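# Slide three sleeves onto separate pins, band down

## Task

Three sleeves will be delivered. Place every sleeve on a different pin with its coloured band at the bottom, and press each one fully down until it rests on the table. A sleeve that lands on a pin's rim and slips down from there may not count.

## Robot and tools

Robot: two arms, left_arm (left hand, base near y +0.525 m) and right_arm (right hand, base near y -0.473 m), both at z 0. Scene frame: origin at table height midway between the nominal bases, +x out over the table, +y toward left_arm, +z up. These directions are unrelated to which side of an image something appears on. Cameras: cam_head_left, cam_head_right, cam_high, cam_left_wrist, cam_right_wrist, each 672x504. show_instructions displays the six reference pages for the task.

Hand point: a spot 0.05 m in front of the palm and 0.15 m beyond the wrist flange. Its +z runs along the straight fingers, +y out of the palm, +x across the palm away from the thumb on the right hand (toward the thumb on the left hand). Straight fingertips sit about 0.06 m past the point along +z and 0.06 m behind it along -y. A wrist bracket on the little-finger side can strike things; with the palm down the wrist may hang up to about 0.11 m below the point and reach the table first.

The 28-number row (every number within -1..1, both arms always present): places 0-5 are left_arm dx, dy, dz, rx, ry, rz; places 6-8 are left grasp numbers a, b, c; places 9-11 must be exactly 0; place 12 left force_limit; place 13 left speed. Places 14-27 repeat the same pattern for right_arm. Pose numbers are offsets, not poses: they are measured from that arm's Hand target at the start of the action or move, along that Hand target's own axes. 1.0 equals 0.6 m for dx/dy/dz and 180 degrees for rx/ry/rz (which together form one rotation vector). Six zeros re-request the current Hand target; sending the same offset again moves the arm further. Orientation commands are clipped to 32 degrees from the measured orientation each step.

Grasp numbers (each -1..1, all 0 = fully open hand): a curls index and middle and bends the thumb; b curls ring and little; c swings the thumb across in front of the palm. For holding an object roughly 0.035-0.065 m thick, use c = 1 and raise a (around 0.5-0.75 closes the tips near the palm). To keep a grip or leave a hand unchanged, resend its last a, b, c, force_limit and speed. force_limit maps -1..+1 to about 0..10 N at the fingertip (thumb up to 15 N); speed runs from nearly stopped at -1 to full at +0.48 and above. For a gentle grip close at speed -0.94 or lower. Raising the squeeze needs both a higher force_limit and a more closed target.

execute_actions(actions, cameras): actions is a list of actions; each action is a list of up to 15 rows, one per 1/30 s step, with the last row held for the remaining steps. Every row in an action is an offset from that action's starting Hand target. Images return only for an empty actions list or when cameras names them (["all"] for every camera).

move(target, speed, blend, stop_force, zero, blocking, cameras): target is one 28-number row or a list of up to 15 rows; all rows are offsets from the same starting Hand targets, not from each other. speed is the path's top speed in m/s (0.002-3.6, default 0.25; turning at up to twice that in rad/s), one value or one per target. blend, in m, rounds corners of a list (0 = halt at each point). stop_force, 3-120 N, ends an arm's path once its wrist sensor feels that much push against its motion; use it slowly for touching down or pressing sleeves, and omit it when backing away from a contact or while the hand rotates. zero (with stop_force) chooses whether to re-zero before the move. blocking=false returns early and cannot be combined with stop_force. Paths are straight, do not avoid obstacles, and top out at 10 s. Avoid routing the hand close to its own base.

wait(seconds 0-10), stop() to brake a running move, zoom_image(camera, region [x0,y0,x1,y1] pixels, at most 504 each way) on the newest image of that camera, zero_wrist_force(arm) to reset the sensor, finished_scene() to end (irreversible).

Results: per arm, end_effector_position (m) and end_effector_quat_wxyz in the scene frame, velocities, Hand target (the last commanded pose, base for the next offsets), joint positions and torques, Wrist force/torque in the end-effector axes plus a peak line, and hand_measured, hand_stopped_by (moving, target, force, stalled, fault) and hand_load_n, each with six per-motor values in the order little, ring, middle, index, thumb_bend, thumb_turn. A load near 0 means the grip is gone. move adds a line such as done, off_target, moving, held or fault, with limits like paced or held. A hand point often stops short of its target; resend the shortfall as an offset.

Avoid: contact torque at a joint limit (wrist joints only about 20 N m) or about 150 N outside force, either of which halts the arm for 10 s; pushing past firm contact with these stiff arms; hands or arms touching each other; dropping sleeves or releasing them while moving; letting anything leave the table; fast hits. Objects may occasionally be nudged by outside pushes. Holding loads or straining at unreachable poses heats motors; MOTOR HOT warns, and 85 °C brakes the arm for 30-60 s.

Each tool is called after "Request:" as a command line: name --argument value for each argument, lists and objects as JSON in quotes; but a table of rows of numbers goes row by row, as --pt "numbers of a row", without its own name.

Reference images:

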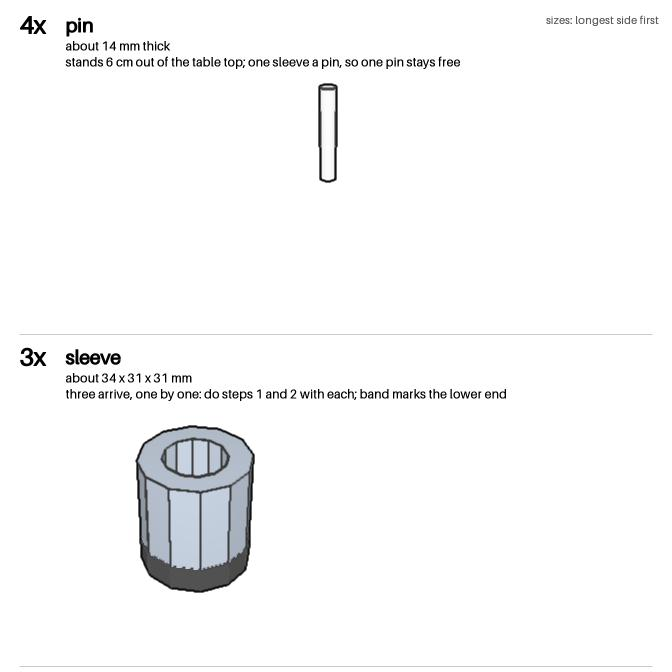

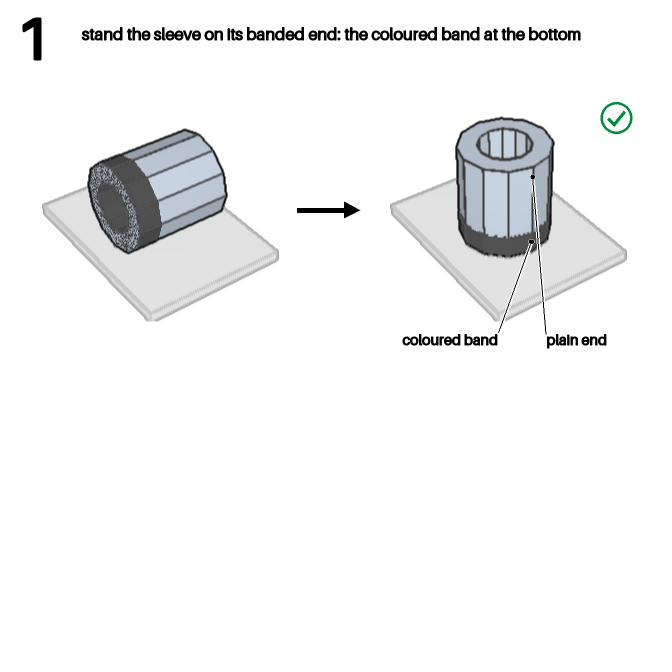

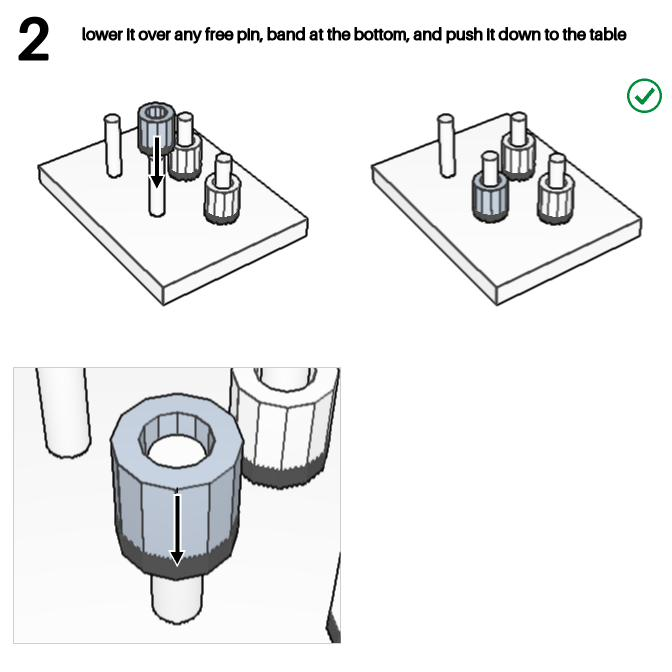

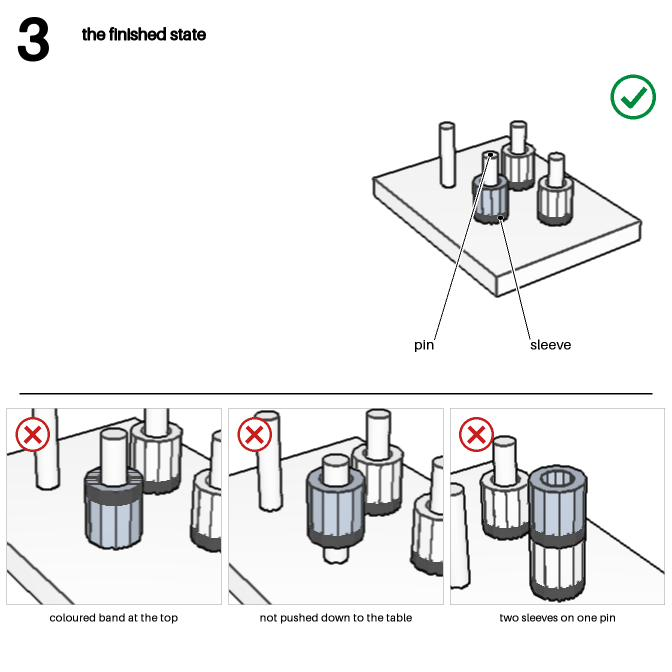

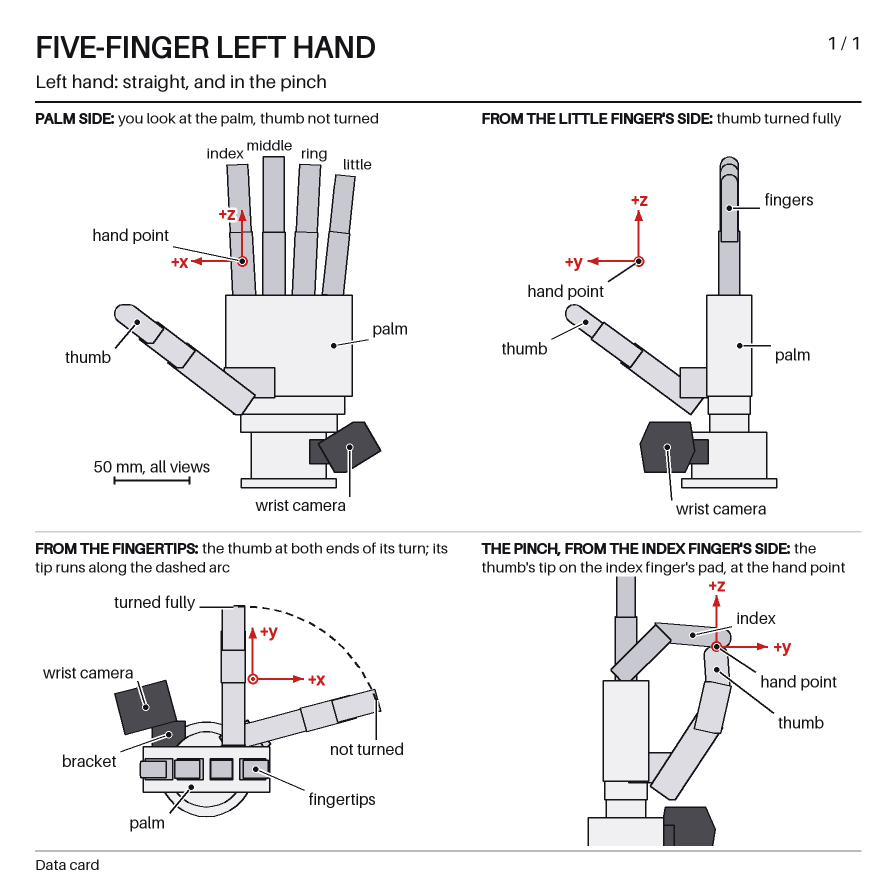

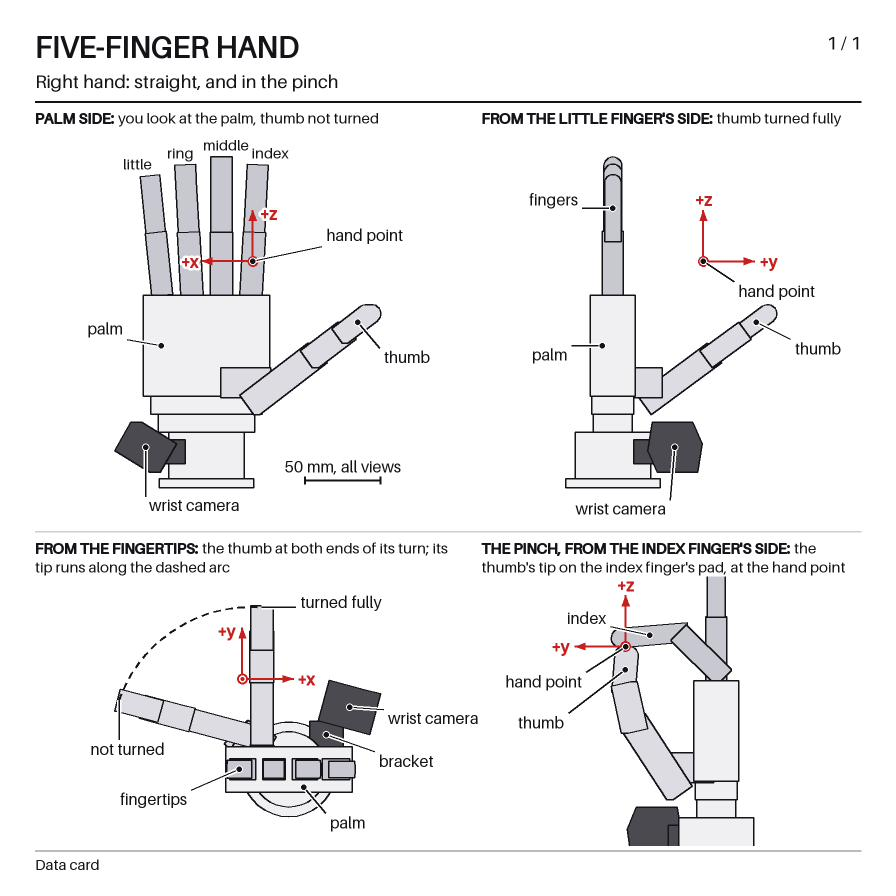

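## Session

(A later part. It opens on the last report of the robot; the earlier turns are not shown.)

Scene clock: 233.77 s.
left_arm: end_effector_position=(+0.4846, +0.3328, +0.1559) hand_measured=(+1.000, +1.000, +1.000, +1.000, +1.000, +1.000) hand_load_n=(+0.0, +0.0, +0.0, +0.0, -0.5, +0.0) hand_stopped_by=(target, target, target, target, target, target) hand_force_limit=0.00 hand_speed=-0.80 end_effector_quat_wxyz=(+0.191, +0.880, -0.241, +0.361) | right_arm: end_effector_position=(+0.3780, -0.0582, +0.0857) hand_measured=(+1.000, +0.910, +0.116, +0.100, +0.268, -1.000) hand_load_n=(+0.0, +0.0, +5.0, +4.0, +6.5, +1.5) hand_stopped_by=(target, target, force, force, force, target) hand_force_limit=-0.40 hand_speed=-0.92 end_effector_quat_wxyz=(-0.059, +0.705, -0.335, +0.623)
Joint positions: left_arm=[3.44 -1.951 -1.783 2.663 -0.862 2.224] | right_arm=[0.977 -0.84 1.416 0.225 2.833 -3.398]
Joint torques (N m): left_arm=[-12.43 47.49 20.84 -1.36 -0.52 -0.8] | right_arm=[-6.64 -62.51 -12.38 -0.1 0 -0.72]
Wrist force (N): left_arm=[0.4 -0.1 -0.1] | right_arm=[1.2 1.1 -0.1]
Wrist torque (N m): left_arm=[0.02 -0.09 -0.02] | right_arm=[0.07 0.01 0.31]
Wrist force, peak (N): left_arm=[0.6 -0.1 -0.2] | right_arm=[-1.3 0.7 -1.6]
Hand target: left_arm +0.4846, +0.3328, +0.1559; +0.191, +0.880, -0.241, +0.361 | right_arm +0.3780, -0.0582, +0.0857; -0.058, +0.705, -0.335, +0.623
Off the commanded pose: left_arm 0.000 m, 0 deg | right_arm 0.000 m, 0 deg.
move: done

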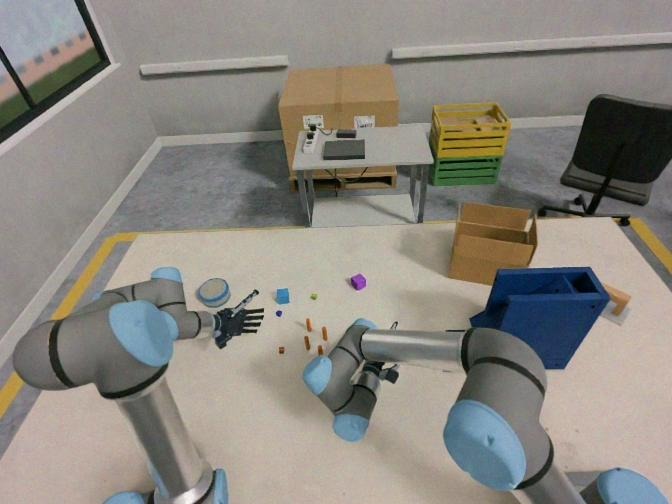

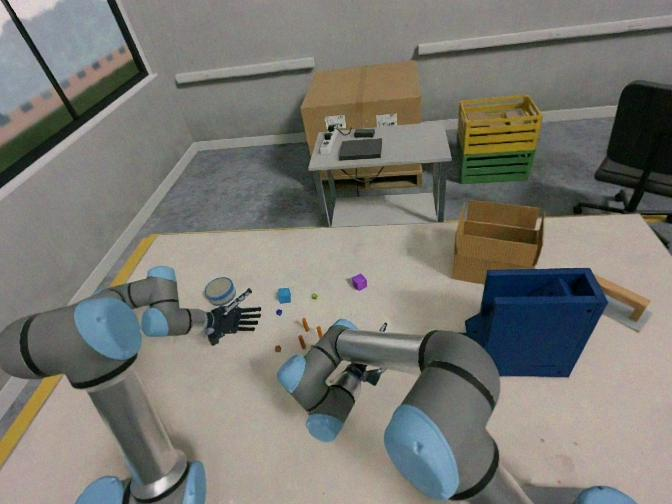

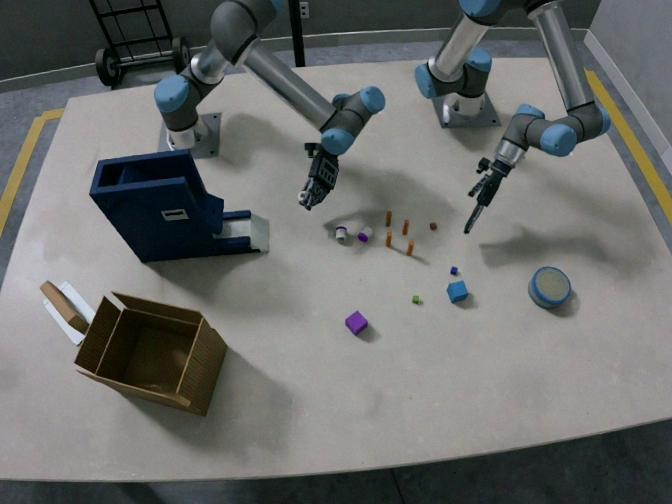

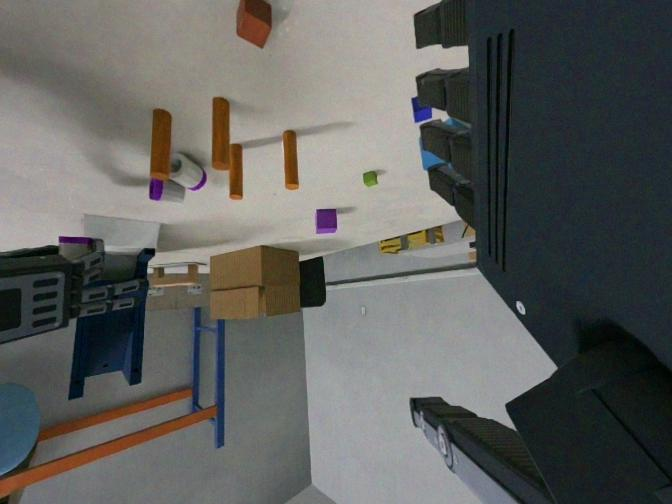

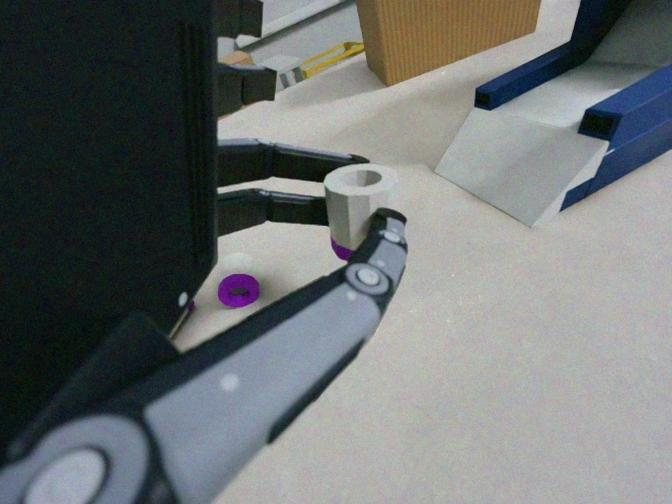

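Request:
move --target '[0,0,0,0,0,0, 0,0,0,0,0,0, 0,-0.8, -0.0811,0.0482,0.0211,0,0,0, 0.6,0,1,0,0,0, -0.4,-0.92]' --speed 0.12

Request:
move --target '[0,0,0,0,0,0, 0,0,0,0,0,0, 0,-0.8, -0.0154,0.0091,0.004,0,0,0, 0.6,0,1,0,0,0, -0.4,-0.92]' --speed 0.008 --stop_force 3 --cameras '["cam_high","cam_right_wrist","cam_left_wrist"]'

Request:
zoom_image --camera "cam_right_wrist" --region '[250, 60, 550, 300]'

Request:
zoom_image --camera "cam_high" --region '[260, 160, 350, 260]'

Scene clock: 255.80 s.
left_arm: end_effector_position=(+0.4846, +0.3328, +0.1559) hand_measured=(+1.000, +1.000, +1.000, +1.000, +1.000, +1.000) hand_load_n=(+0.0, +0.0, +0.0, +0.5, +0.0, +0.0) hand_stopped_by=(target, target, target, target, target, target) hand_force_limit=0.00 hand_speed=-0.80 end_effector_quat_wxyz=(+0.191, +0.880, -0.241, +0.361) | right_arm: end_effector_position=(+0.3780, -0.0582, +0.0277) hand_measured=(+1.000, +0.910, +0.116, +0.100, +0.268, -1.000) hand_load_n=(+0.0, +0.0, +5.0, +4.5, +6.5, +2.0) hand_stopped_by=(target, target, force, force, force, target) hand_force_limit=-0.40 hand_speed=-0.92 end_effector_quat_wxyz=(-0.058, +0.705, -0.335, +0.623)
Joint positions: left_arm=[3.44 -1.951 -1.783 2.663 -0.862 2.224] | right_arm=[0.977 -0.759 1.442 0.118 2.833 -3.399]
Joint torques (N m): left_arm=[-12.24 46.14 18.76 -1.11 -0.74 -0.59] | right_arm=[-6.31 -62.6 -26.2 4.85 1.94 0.38]
Wrist force (N): left_arm=[0.3 0.0 0.0] | right_arm=[1.2 1.2 0.0]
Wrist torque (N m): left_arm=[0.02 -0.08 -0.03] | right_arm=[0.06 -0.01 0.30]
Wrist force, peak (N): left_arm=[0.5 -0.3 -0.2] | right_arm=[2.2 0.1 -0.3]
Hand target: left_arm +0.4846, +0.3328, +0.1559; +0.191, +0.880, -0.241, +0.361 | right_arm +0.3780, -0.0582, +0.0277; -0.058, +0.705, -0.335, +0.623
Off the commanded pose: left_arm 0.000 m, 0 deg | right_arm 0.000 m, 0 deg.
move: done

Scene clock: 257.80 s.
left_arm: end_effector_position=(+0.4846, +0.3328, +0.1559) hand_measured=(+1.000, +1.000, +1.000, +1.000, +1.000, +1.000) hand_load_n=(+0.0, +0.0, +0.0, +0.0, +0.0, +0.0) hand_stopped_by=(target, target, target, target, target, target) hand_force_limit=0.00 hand_speed=-0.80 end_effector_quat_wxyz=(+0.191, +0.880, -0.241, +0.361) | right_arm: end_effector_position=(+0.3780, -0.0581, +0.0166) hand_measured=(+1.000, +0.910, +0.116, +0.100, +0.268, -1.000) hand_load_n=(+0.0, +0.0, +2.5, +5.5, +5.5, -0.5) hand_stopped_by=(target, target, force, force, force, target) hand_force_limit=-0.40 hand_speed=-0.92 end_effector_quat_wxyz=(-0.058, +0.705, -0.335, +0.623)
Joint positions: left_arm=[3.44 -1.951 -1.783 2.663 -0.862 2.224] | right_arm=[0.977 -0.742 1.444 0.098 2.833 -3.399]
Joint torques (N m): left_arm=[-12.02 46.42 18.91 -1.16 -0.7 -0.69] | right_arm=[-4.73 -47.57 -6.71 0.65 -0.67 0.76]
Wrist force (N): left_arm=[0.3 -0.3 -0.1] | right_arm=[3.3 -0.5 -1.3]
Wrist torque (N m): left_arm=[-0.02 -0.09 -0.02] | right_arm=[0.10 0.04 0.28]
Wrist force, peak (N): left_arm=[0.6 -0.3 -0.1] | right_arm=[3.7 -0.8 -0.9]
Hand target: left_arm +0.4846, +0.3328, +0.1559; +0.191, +0.880, -0.241, +0.361 | right_arm +0.3780, -0.0581, +0.0166; -0.058, +0.705, -0.335, +0.623
Off the commanded pose: left_arm 0.000 m, 0 deg | right_arm 0.000 m, 0 deg.
move: contact (right_arm)
Images, in order (width x height): cam_high 672x504, cam_left_wrist 672x504, cam_right_wrist 672x504.

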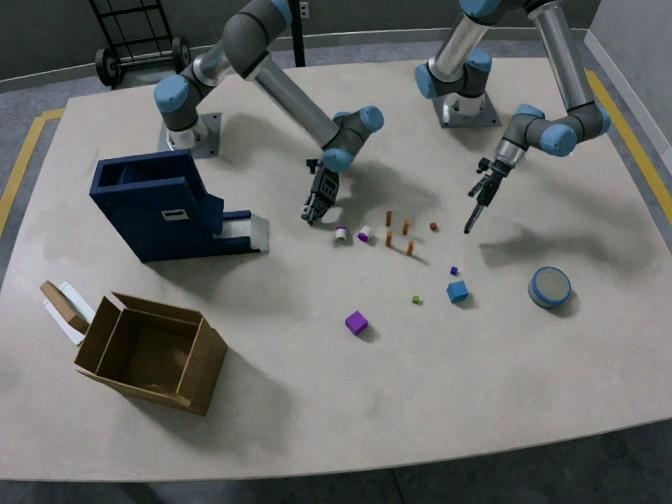

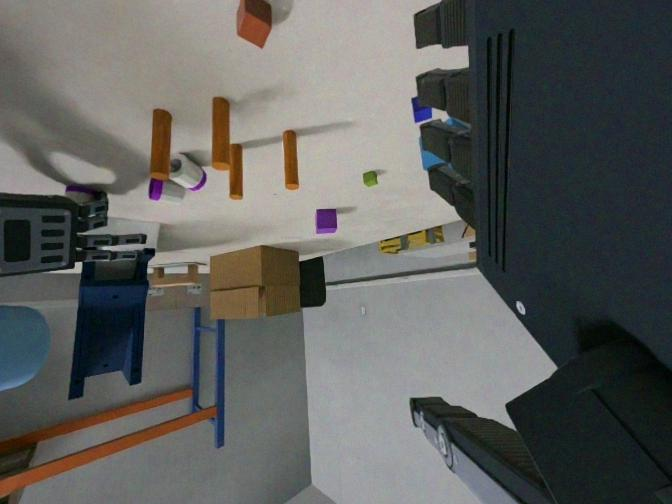

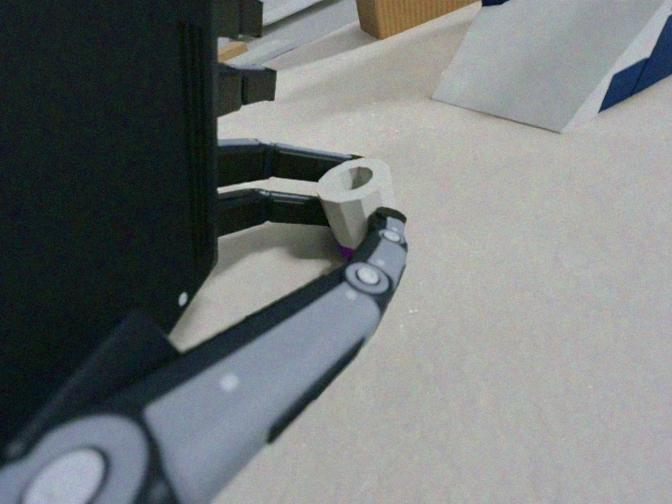

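Scaled by 1.680 from the camera's 672x504 image, which has a finer 960x720 frame.

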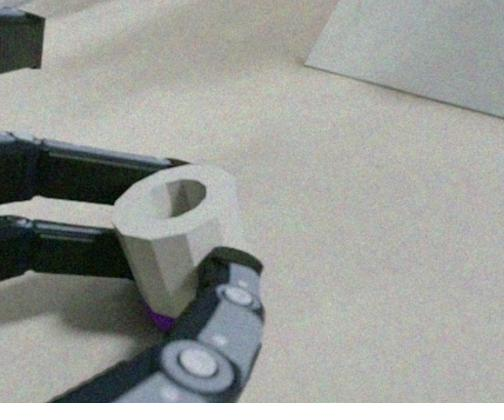

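Scaled by 5.040 from the camera's 672x504 image, which has a finer 960x720 frame.

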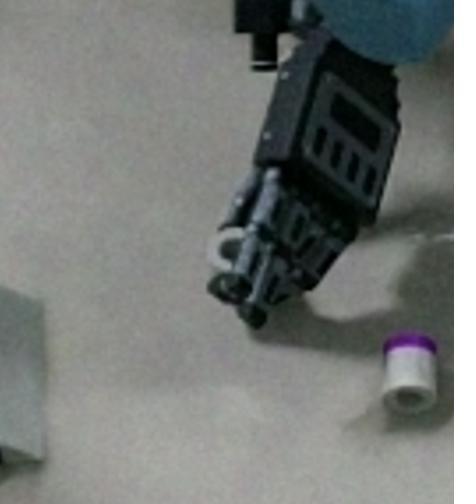

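Request:
move --pt "0 0 0 0 0 0 0 0 0 0 0 0 0 -0.8 0 0 0 0 0 0 0.34 0 1 0 0 0 -0.4 -0.9" --pt "0 0 0 0 0 0 0 0 0 0 0 0 0 -0.8 0.0028 -0.0017 -0.0007 0 0 0 0.34 0 1 0 0 0 -0.4 -0.9" --speed 0.02 --cameras '["cam_high","cam_right_wrist","cam_left_wrist"]'

Request:
zoom_image --camera "cam_right_wrist" --region '[250, 60, 550, 300]'

Request:
zoom_image --camera "cam_left_wrist" --region '[0, 80, 300, 280]'

Scene clock: 267.23 s.
left_arm: end_effector_position=(+0.4846, +0.3328, +0.1559) hand_measured=(+1.000, +1.000, +1.000, +1.000, +1.000, +1.000) hand_load_n=(+0.0, +0.0, +0.0, +0.0, +0.0, +0.0) hand_stopped_by=(target, target, target, target, target, target) hand_force_limit=0.00 hand_speed=-0.80 end_effector_quat_wxyz=(+0.191, +0.880, -0.241, +0.361) | right_arm: end_effector_position=(+0.3781, -0.0581, +0.0187) hand_measured=(+1.000, +0.950, +0.470, +0.320, +0.396, -1.000) hand_load_n=(+0.0, +0.0, +0.0, +0.0, +0.0, +0.0) hand_stopped_by=(target, target, target, target, target, target) hand_force_limit=-0.40 hand_speed=-0.90 end_effector_quat_wxyz=(-0.058, +0.705, -0.335, +0.623)
Joint positions: left_arm=[3.44 -1.951 -1.783 2.663 -0.862 2.224] | right_arm=[0.977 -0.745 1.444 0.102 2.833 -3.399]
Joint torques (N m): left_arm=[-12.11 46.39 18.12 -1.12 -0.75 -0.64] | right_arm=[-7.25 -63.7 -25.75 4.37 -0.62 -0.93]
Wrist force (N): left_arm=[0.2 -0.3 -0.1] | right_arm=[1.4 0.8 0.1]
Wrist torque (N m): left_arm=[-0.01 -0.07 -0.03] | right_arm=[0.01 -0.03 0.29]
Wrist force, peak (N): left_arm=[0.6 -0.3 -0.2] | right_arm=[3.6 -1.0 -0.9]
Hand target: left_arm +0.4846, +0.3328, +0.1559; +0.191, +0.880, -0.241, +0.361 | right_arm +0.3781, -0.0581, +0.0186; -0.058, +0.705, -0.335, +0.623
Off the commanded pose: left_arm 0.000 m, 0 deg | right_arm 0.000 m, 0 deg.
move: done
Images, in order (width x height): cam_high 672x504, cam_left_wrist 672x504, cam_right_wrist 672x504.

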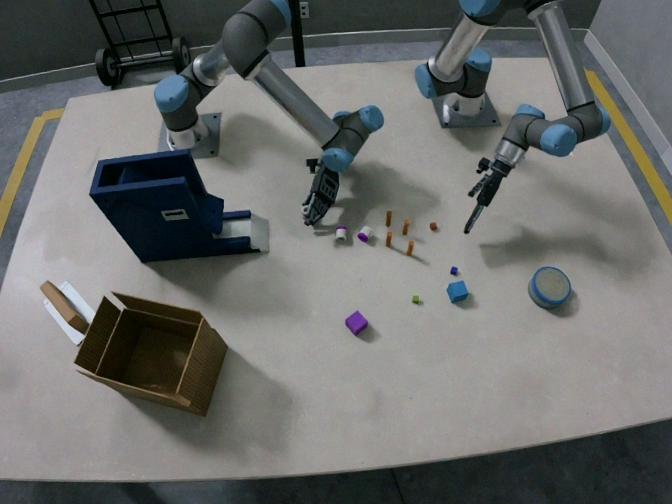

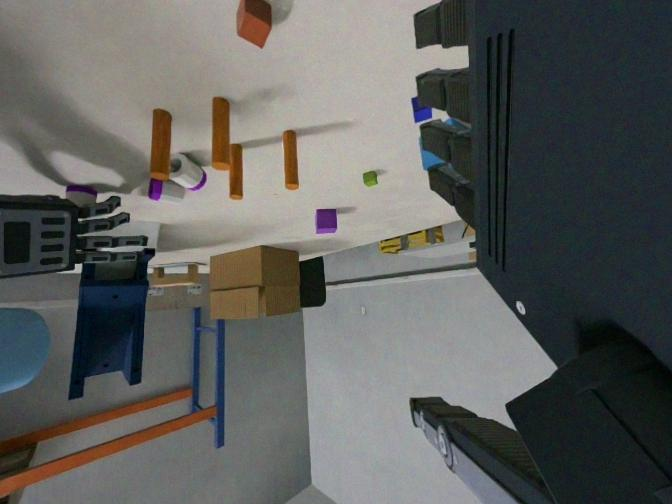

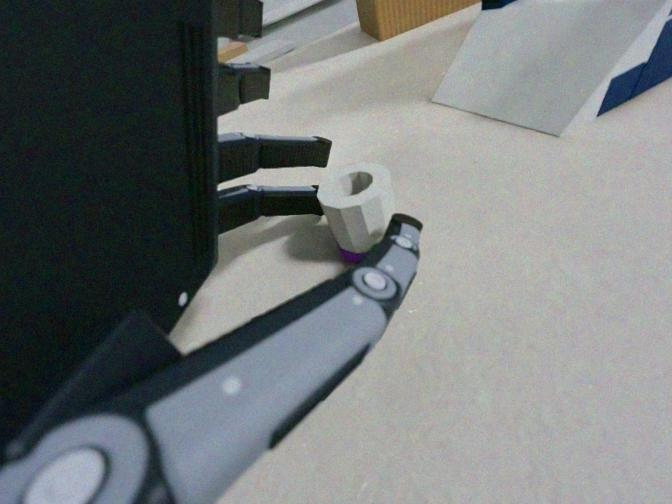

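Scaled by 1.680 from the camera's 672x504 image, which has a finer 960x720 frame.

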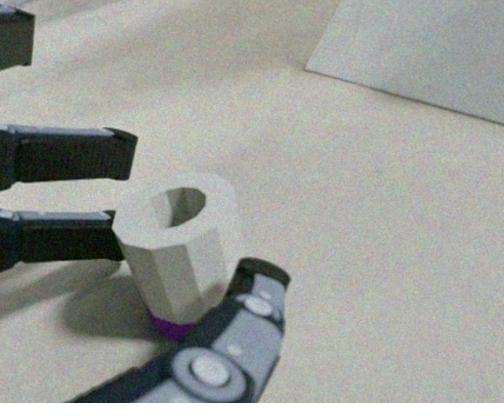

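Scaled by 1.680 from the camera's 672x504 image, which has a finer 960x720 frame.

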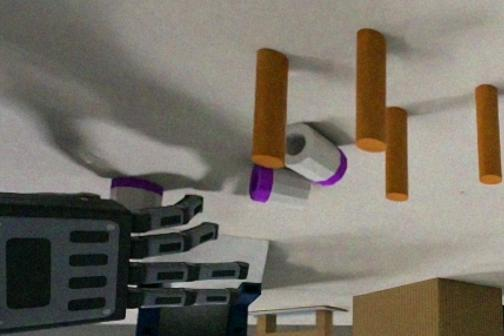

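Request:
move --target '[0,0,0,0,0,0, 0,0,0,0,0,0, 0,-0.8, 0,0,0,0,0,0, 0.6,0,1,0,0,0, -0.35,-0.92]' --speed 0.05 --cameras '["cam_high","cam_right_wrist","cam_left_wrist"]'

Request:
zoom_image --camera "cam_right_wrist" --region '[250, 60, 550, 300]'

Request:
zoom_image --camera "cam_left_wrist" --region '[0, 80, 300, 280]'

Scene clock: 281.53 s.
left_arm: end_effector_position=(+0.4846, +0.3328, +0.1559) hand_measured=(+1.000, +1.000, +1.000, +1.000, +1.000, +1.000) hand_load_n=(+0.0, +0.0, +0.0, +0.0, +0.0, +0.0) hand_stopped_by=(target, target, target, target, target, target) hand_force_limit=0.00 hand_speed=-0.80 end_effector_quat_wxyz=(+0.191, +0.880, -0.241, +0.361) | right_arm: end_effector_position=(+0.3781, -0.0581, +0.0186) hand_measured=(+1.000, +0.910, +0.106, +0.098, +0.274, -1.000) hand_load_n=(+0.0, +0.0, +5.5, +5.0, +6.5, +0.0) hand_stopped_by=(target, target, force, force, force, target) hand_force_limit=-0.35 hand_speed=-0.92 end_effector_quat_wxyz=(-0.058, +0.705, -0.335, +0.623)
Joint positions: left_arm=[3.44 -1.951 -1.783 2.663 -0.862 2.224] | right_arm=[0.977 -0.745 1.444 0.102 2.833 -3.399]
Joint torques (N m): left_arm=[-12.46 45.13 17.46 -0.95 -0.85 -0.64] | right_arm=[-6.74 -43.16 -25.56 0.03 -0.59 1.06]
Wrist force (N): left_arm=[0.5 -0.1 -0.1] | right_arm=[1.5 0.8 -0.3]
Wrist torque (N m): left_arm=[0.01 -0.11 -0.01] | right_arm=[0.05 0.01 0.30]
Wrist force, peak (N): left_arm=[0.4 -0.5 0.1] | right_arm=[2.2 0.7 -0.5]
Hand target: left_arm +0.4846, +0.3328, +0.1559; +0.191, +0.880, -0.241, +0.361 | right_arm +0.3781, -0.0581, +0.0186; -0.058, +0.705, -0.335, +0.623
Off the commanded pose: left_arm 0.000 m, 0 deg | right_arm 0.000 m, 0 deg.
move: done
Images, in order (width x height): cam_high 672x504, cam_left_wrist 672x504, cam_right_wrist 672x504.

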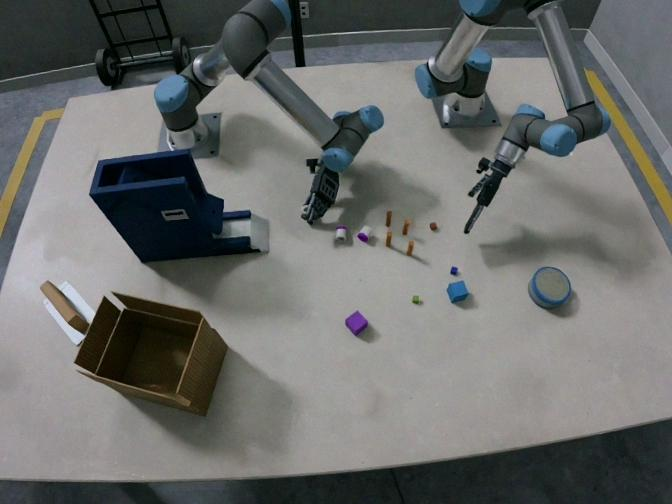

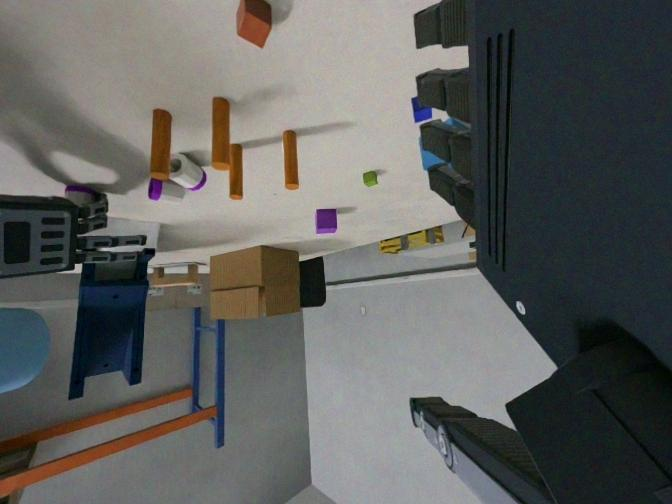

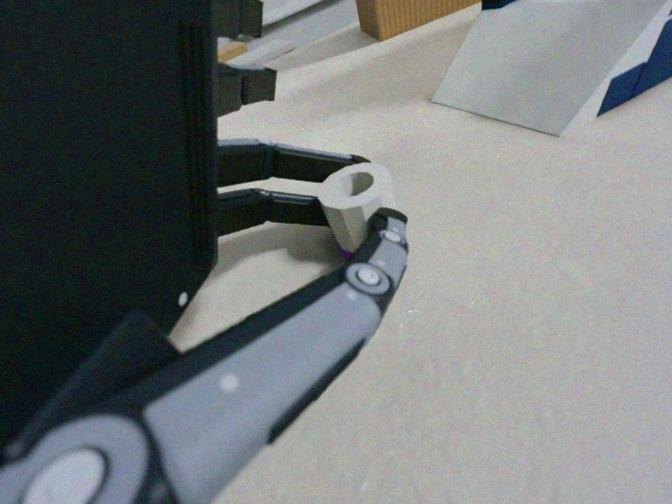

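Scaled by 1.680 from the camera's 672x504 image, which has a finer 960x720 frame.

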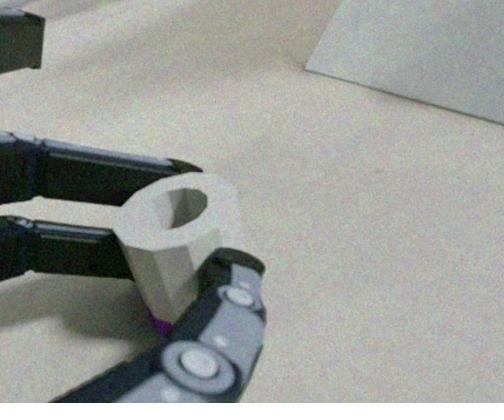

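Scaled by 1.680 from the camera's 672x504 image, which has a finer 960x720 frame.

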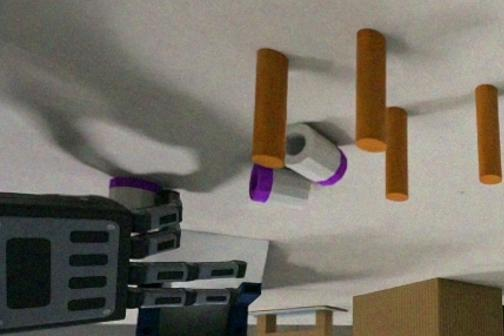

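Request:
move --pt "0 0 0 0 0 0 0 0 0 0 0 0 0 -0.8 0.1398 -0.0832 -0.0363 0 0 0 0.6 0 1 0 0 0 -0.35 -0.92" --pt "0 0 0 0 0 0 0 0 0 0 0 0 0 -0.8 -0.063 -0.387 -0.0597 0.4195 -0.2495 -0.109 0.6 0 1 0 0 0 -0.35 -0.92" --speed '[0.1, 0.25]' --blend '[0.03, 0]' --cameras '["all"]'

Request:
zoom_image --camera "cam_left_wrist" --region '[0, 50, 400, 280]'

Request:
zoom_image --camera "cam_high" --region '[330, 160, 450, 270]'

Request:
zoom_image --camera "cam_right_wrist" --region '[200, 60, 550, 320]'

Scene clock: 290.40 s.
left_arm: end_effector_position=(+0.4846, +0.3328, +0.1559) hand_measured=(+1.000, +1.000, +1.000, +1.000, +1.000, +1.000) hand_load_n=(+0.0, +0.0, +0.0, +0.0, +0.0, +0.0) hand_stopped_by=(target, target, target, target, target, target) hand_force_limit=0.00 hand_speed=-0.80 end_effector_quat_wxyz=(+0.191, +0.880, -0.241, +0.361) | right_arm: end_effector_position=(+0.4380, +0.1529, +0.1107) hand_measured=(+1.000, +0.910, +0.106, +0.098, +0.274, -1.000) hand_load_n=(+0.0, +0.0, +5.5, +5.0, +7.0, +0.0) hand_stopped_by=(target, target, force, force, force, target) hand_force_limit=-0.35 hand_speed=-0.92 end_effector_quat_wxyz=(-0.482, +0.735, +0.262, +0.399)
Joint positions: left_arm=[3.44 -1.951 -1.783 2.663 -0.862 2.224] | right_arm=[0.627 -1.044 1.616 -0.314 1.017 -4.314]
Joint torques (N m): left_arm=[-12.53 44.92 17.25 -0.78 -0.84 -0.59] | right_arm=[3.57 -59.63 -19.2 -2.85 -1.55 0.2]
Wrist force (N): left_arm=[0.2 -0.3 0.0] | right_arm=[1.2 1.3 -0.2]
Wrist torque (N m): left_arm=[-0.01 -0.07 -0.03] | right_arm=[0.11 0.00 0.32]
Wrist force, peak (N): left_arm=[0.5 -0.3 -0.3] | right_arm=[1.8 1.6 -0.1]
Hand target: left_arm +0.4846, +0.3328, +0.1559; +0.191, +0.880, -0.241, +0.361 | right_arm +0.4379, +0.1530, +0.1108; -0.482, +0.735, +0.262, +0.399
Off the commanded pose: left_arm 0.000 m, 0 deg | right_arm 0.000 m, 0 deg.
move: done

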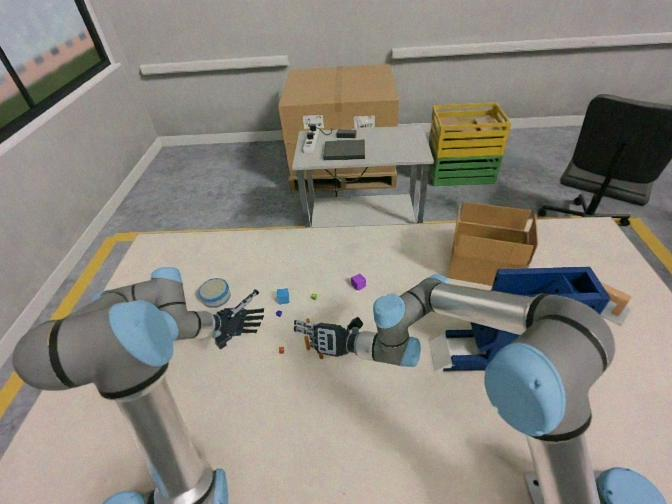

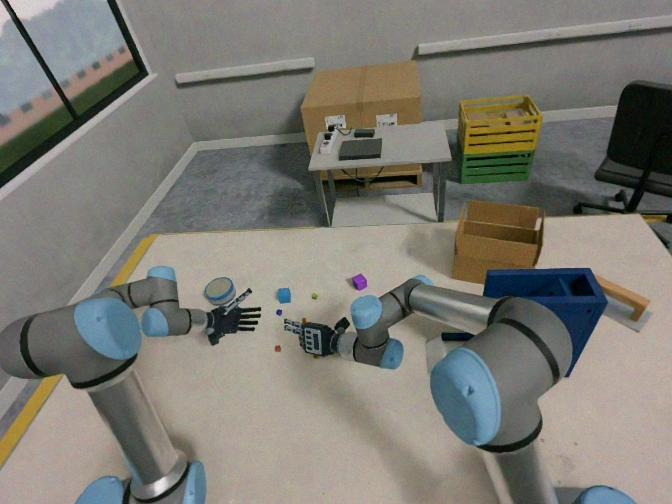

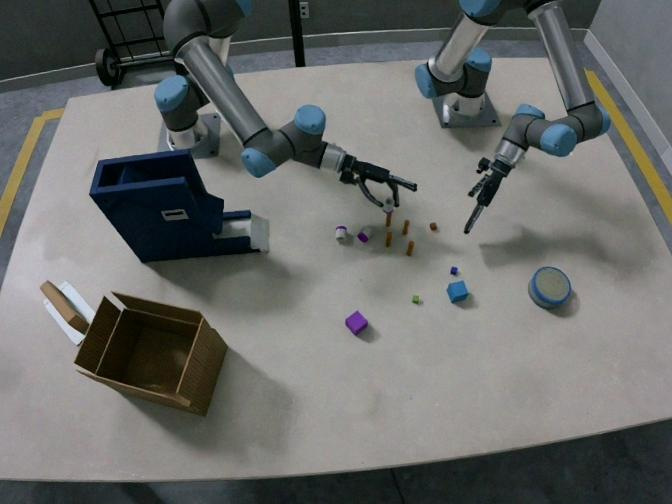

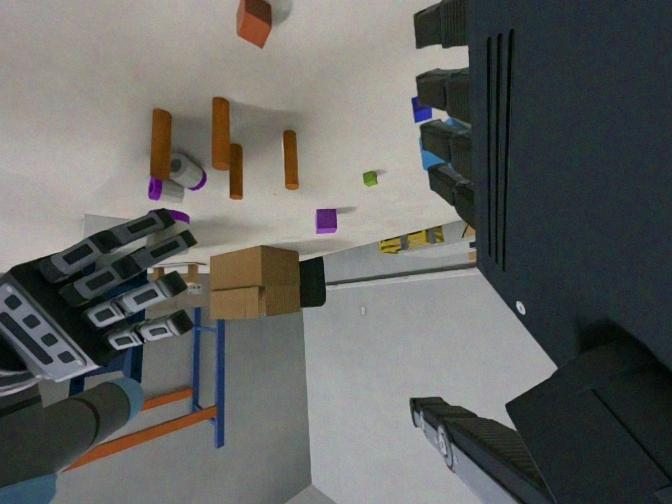

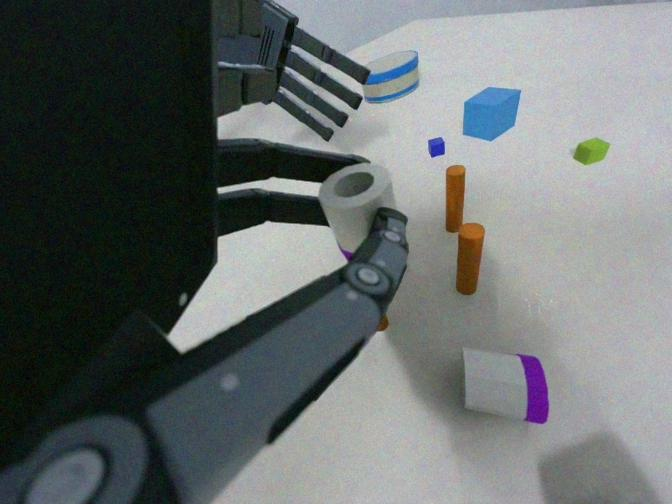

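Scaled by 1.260 from the camera's 672x504 image, which has a finer 960x720 frame.

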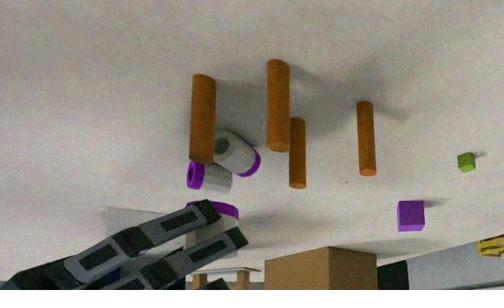

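Scaled by 4.200 from the camera's 672x504 image, which has a finer 960x720 frame.

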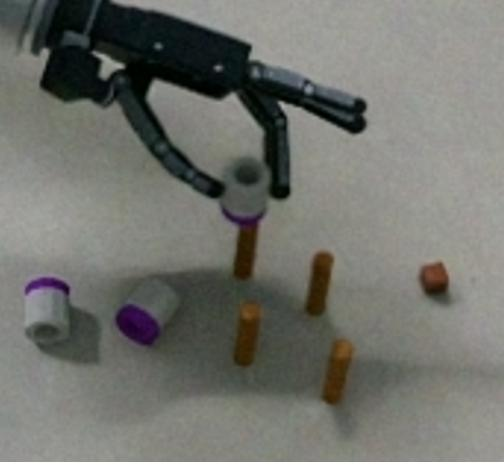

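Scaled by 1.440 from the camera's 672x504 image, which has a finer 960x720 frame.

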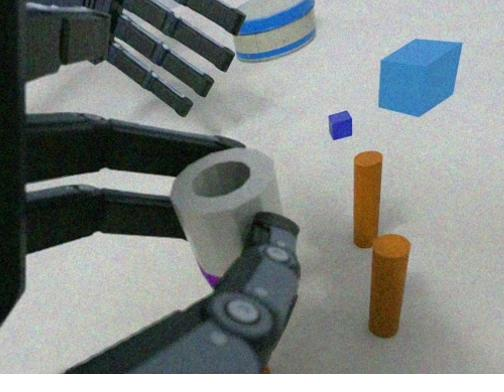

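Request:
zoom_image --camera "cam_right_wrist" --region '[300, 130, 500, 350]'

Request:
zoom_image --camera "cam_high" --region '[360, 180, 430, 260]'

Request:
zoom_image --camera "cam_left_wrist" --region '[100, 80, 320, 260]'

Scaled by 2.291 from the camera's 672x504 image, which has a finer 960x720 frame.

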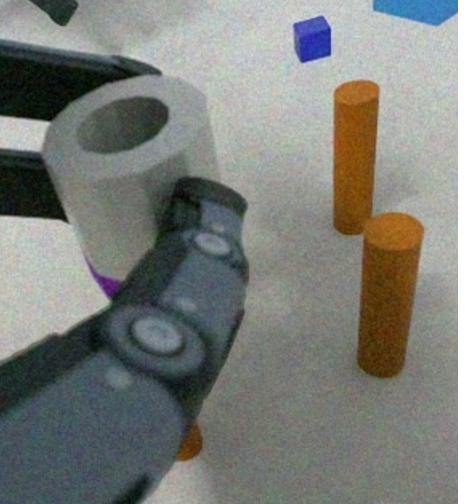

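Scaled by 6.300 from the camera's 672x504 image, which has a finer 960x720 frame.

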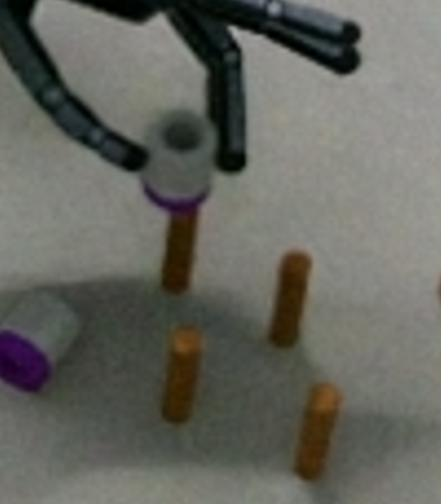

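Scaled by 2.291 from the camera's 672x504 image, which has a finer 960x720 frame.

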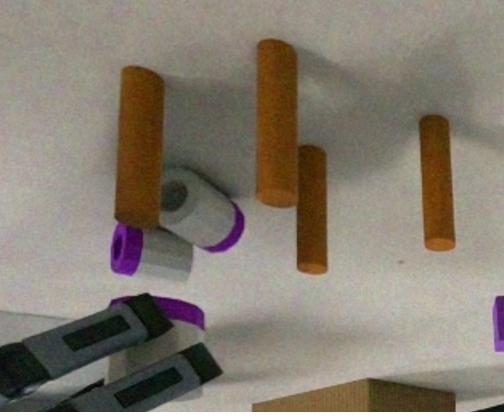

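Request:
move --target '[0,0,0,0,0,0, 0,0,0,0,0,0, 0,-0.8, -0.0168,0.01,0.0044,0,0,0, 0.6,0,1,0,0,0, -0.35,-0.92]' --speed 0.03 --stop_force 4 --cameras '["cam_high","cam_right_wrist","cam_left_wrist"]'

Request:
zoom_image --camera "cam_right_wrist" --region '[300, 130, 500, 350]'

Request:
zoom_image --camera "cam_high" --region '[360, 180, 430, 260]'

Request:
zoom_image --camera "cam_left_wrist" --region '[100, 80, 320, 260]'

Scene clock: 333.87 s.
left_arm: end_effector_position=(+0.4846, +0.3328, +0.1559) hand_measured=(+1.000, +1.000, +1.000, +1.000, +1.000, +1.000) hand_load_n=(+0.0, +0.5, +0.0, +0.0, +0.0, +0.0) hand_stopped_by=(target, target, target, target, target, target) hand_force_limit=0.00 hand_speed=-0.80 end_effector_quat_wxyz=(+0.191, +0.880, -0.241, +0.361) | right_arm: end_effector_position=(+0.4380, +0.1530, +0.0987) hand_measured=(+1.000, +0.910, +0.106, +0.098, +0.274, -1.000) hand_load_n=(+0.0, +0.0, +5.5, +5.0, +7.0, +0.0) hand_stopped_by=(target, target, force, force, force, target) hand_force_limit=-0.35 hand_speed=-0.92 end_effector_quat_wxyz=(-0.482, +0.735, +0.262, +0.399)
Joint positions: left_arm=[3.44 -1.951 -1.783 2.663 -0.862 2.224] | right_arm=[0.627 -1.028 1.627 -0.341 1.017 -4.314]
Joint torques (N m): left_arm=[-12.66 42.71 14.46 -0.49 -1.15 -0.68] | right_arm=[6.99 -61.59 -31.12 1.33 1.78 -0.02]
Wrist force (N): left_arm=[0.3 -0.3 0.1] | right_arm=[1.4 1.3 -0.2]
Wrist torque (N m): left_arm=[-0.02 -0.08 -0.03] | right_arm=[0.11 -0.02 0.33]
Wrist force, peak (N): left_arm=[0.7 -0.2 0.0] | right_arm=[1.5 1.6 -0.1]
Hand target: left_arm +0.4846, +0.3328, +0.1559; +0.191, +0.880, -0.241, +0.361 | right_arm +0.4380, +0.1530, +0.0987; -0.482, +0.735, +0.262, +0.399
Off the commanded pose: left_arm 0.000 m, 0 deg | right_arm 0.000 m, 0 deg.
move: done
Images, in order (width x height): cam_high 672x504, cam_left_wrist 672x504, cam_right_wrist 672x504.

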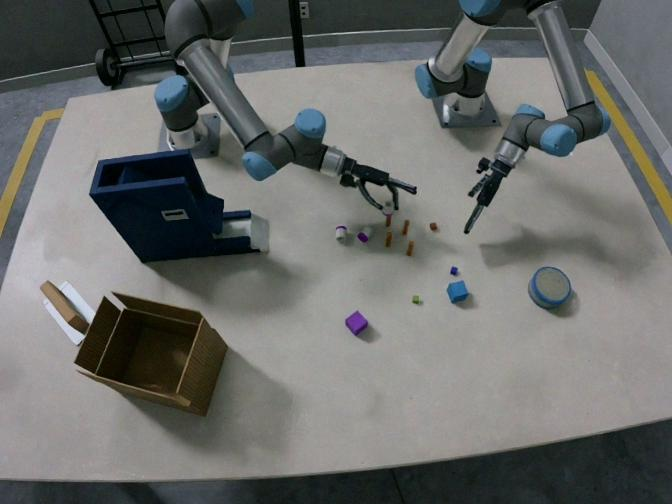

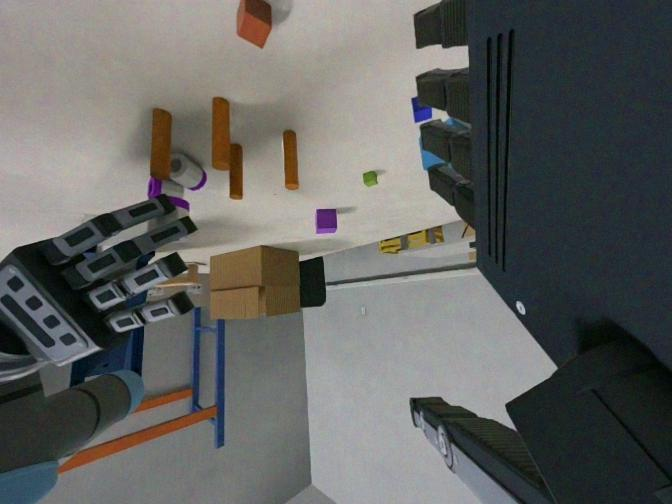

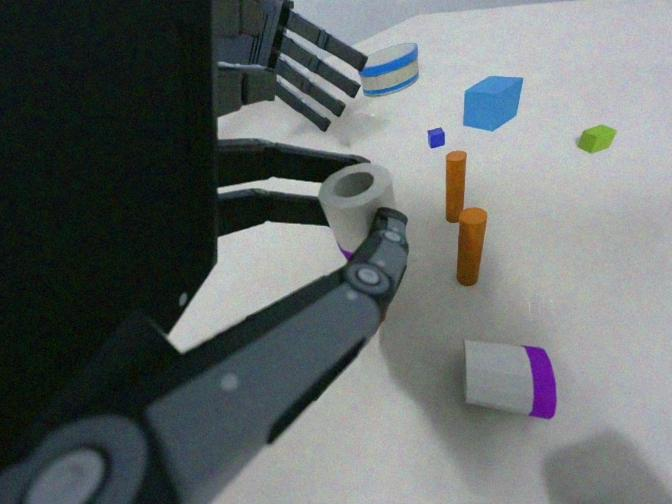

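Scaled by 2.291 from the camera's 672x504 image, which has a finer 960x720 frame.

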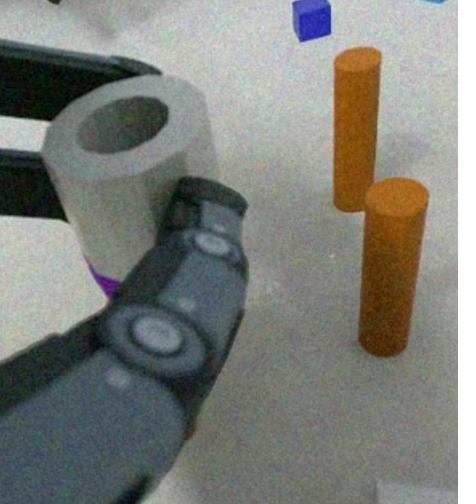

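Scaled by 6.300 from the camera's 672x504 image, which has a finer 960x720 frame.

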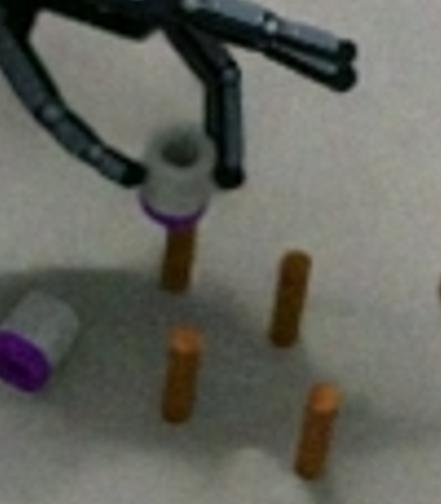

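Scaled by 2.291 from the camera's 672x504 image, which has a finer 960x720 frame.

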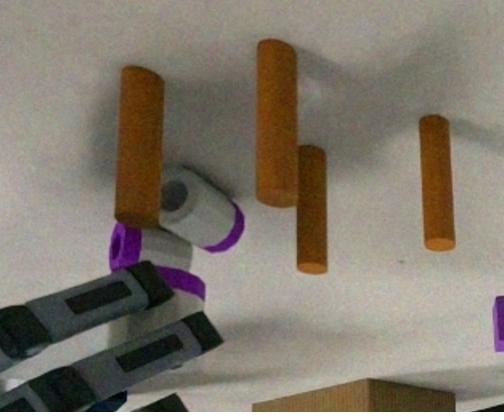

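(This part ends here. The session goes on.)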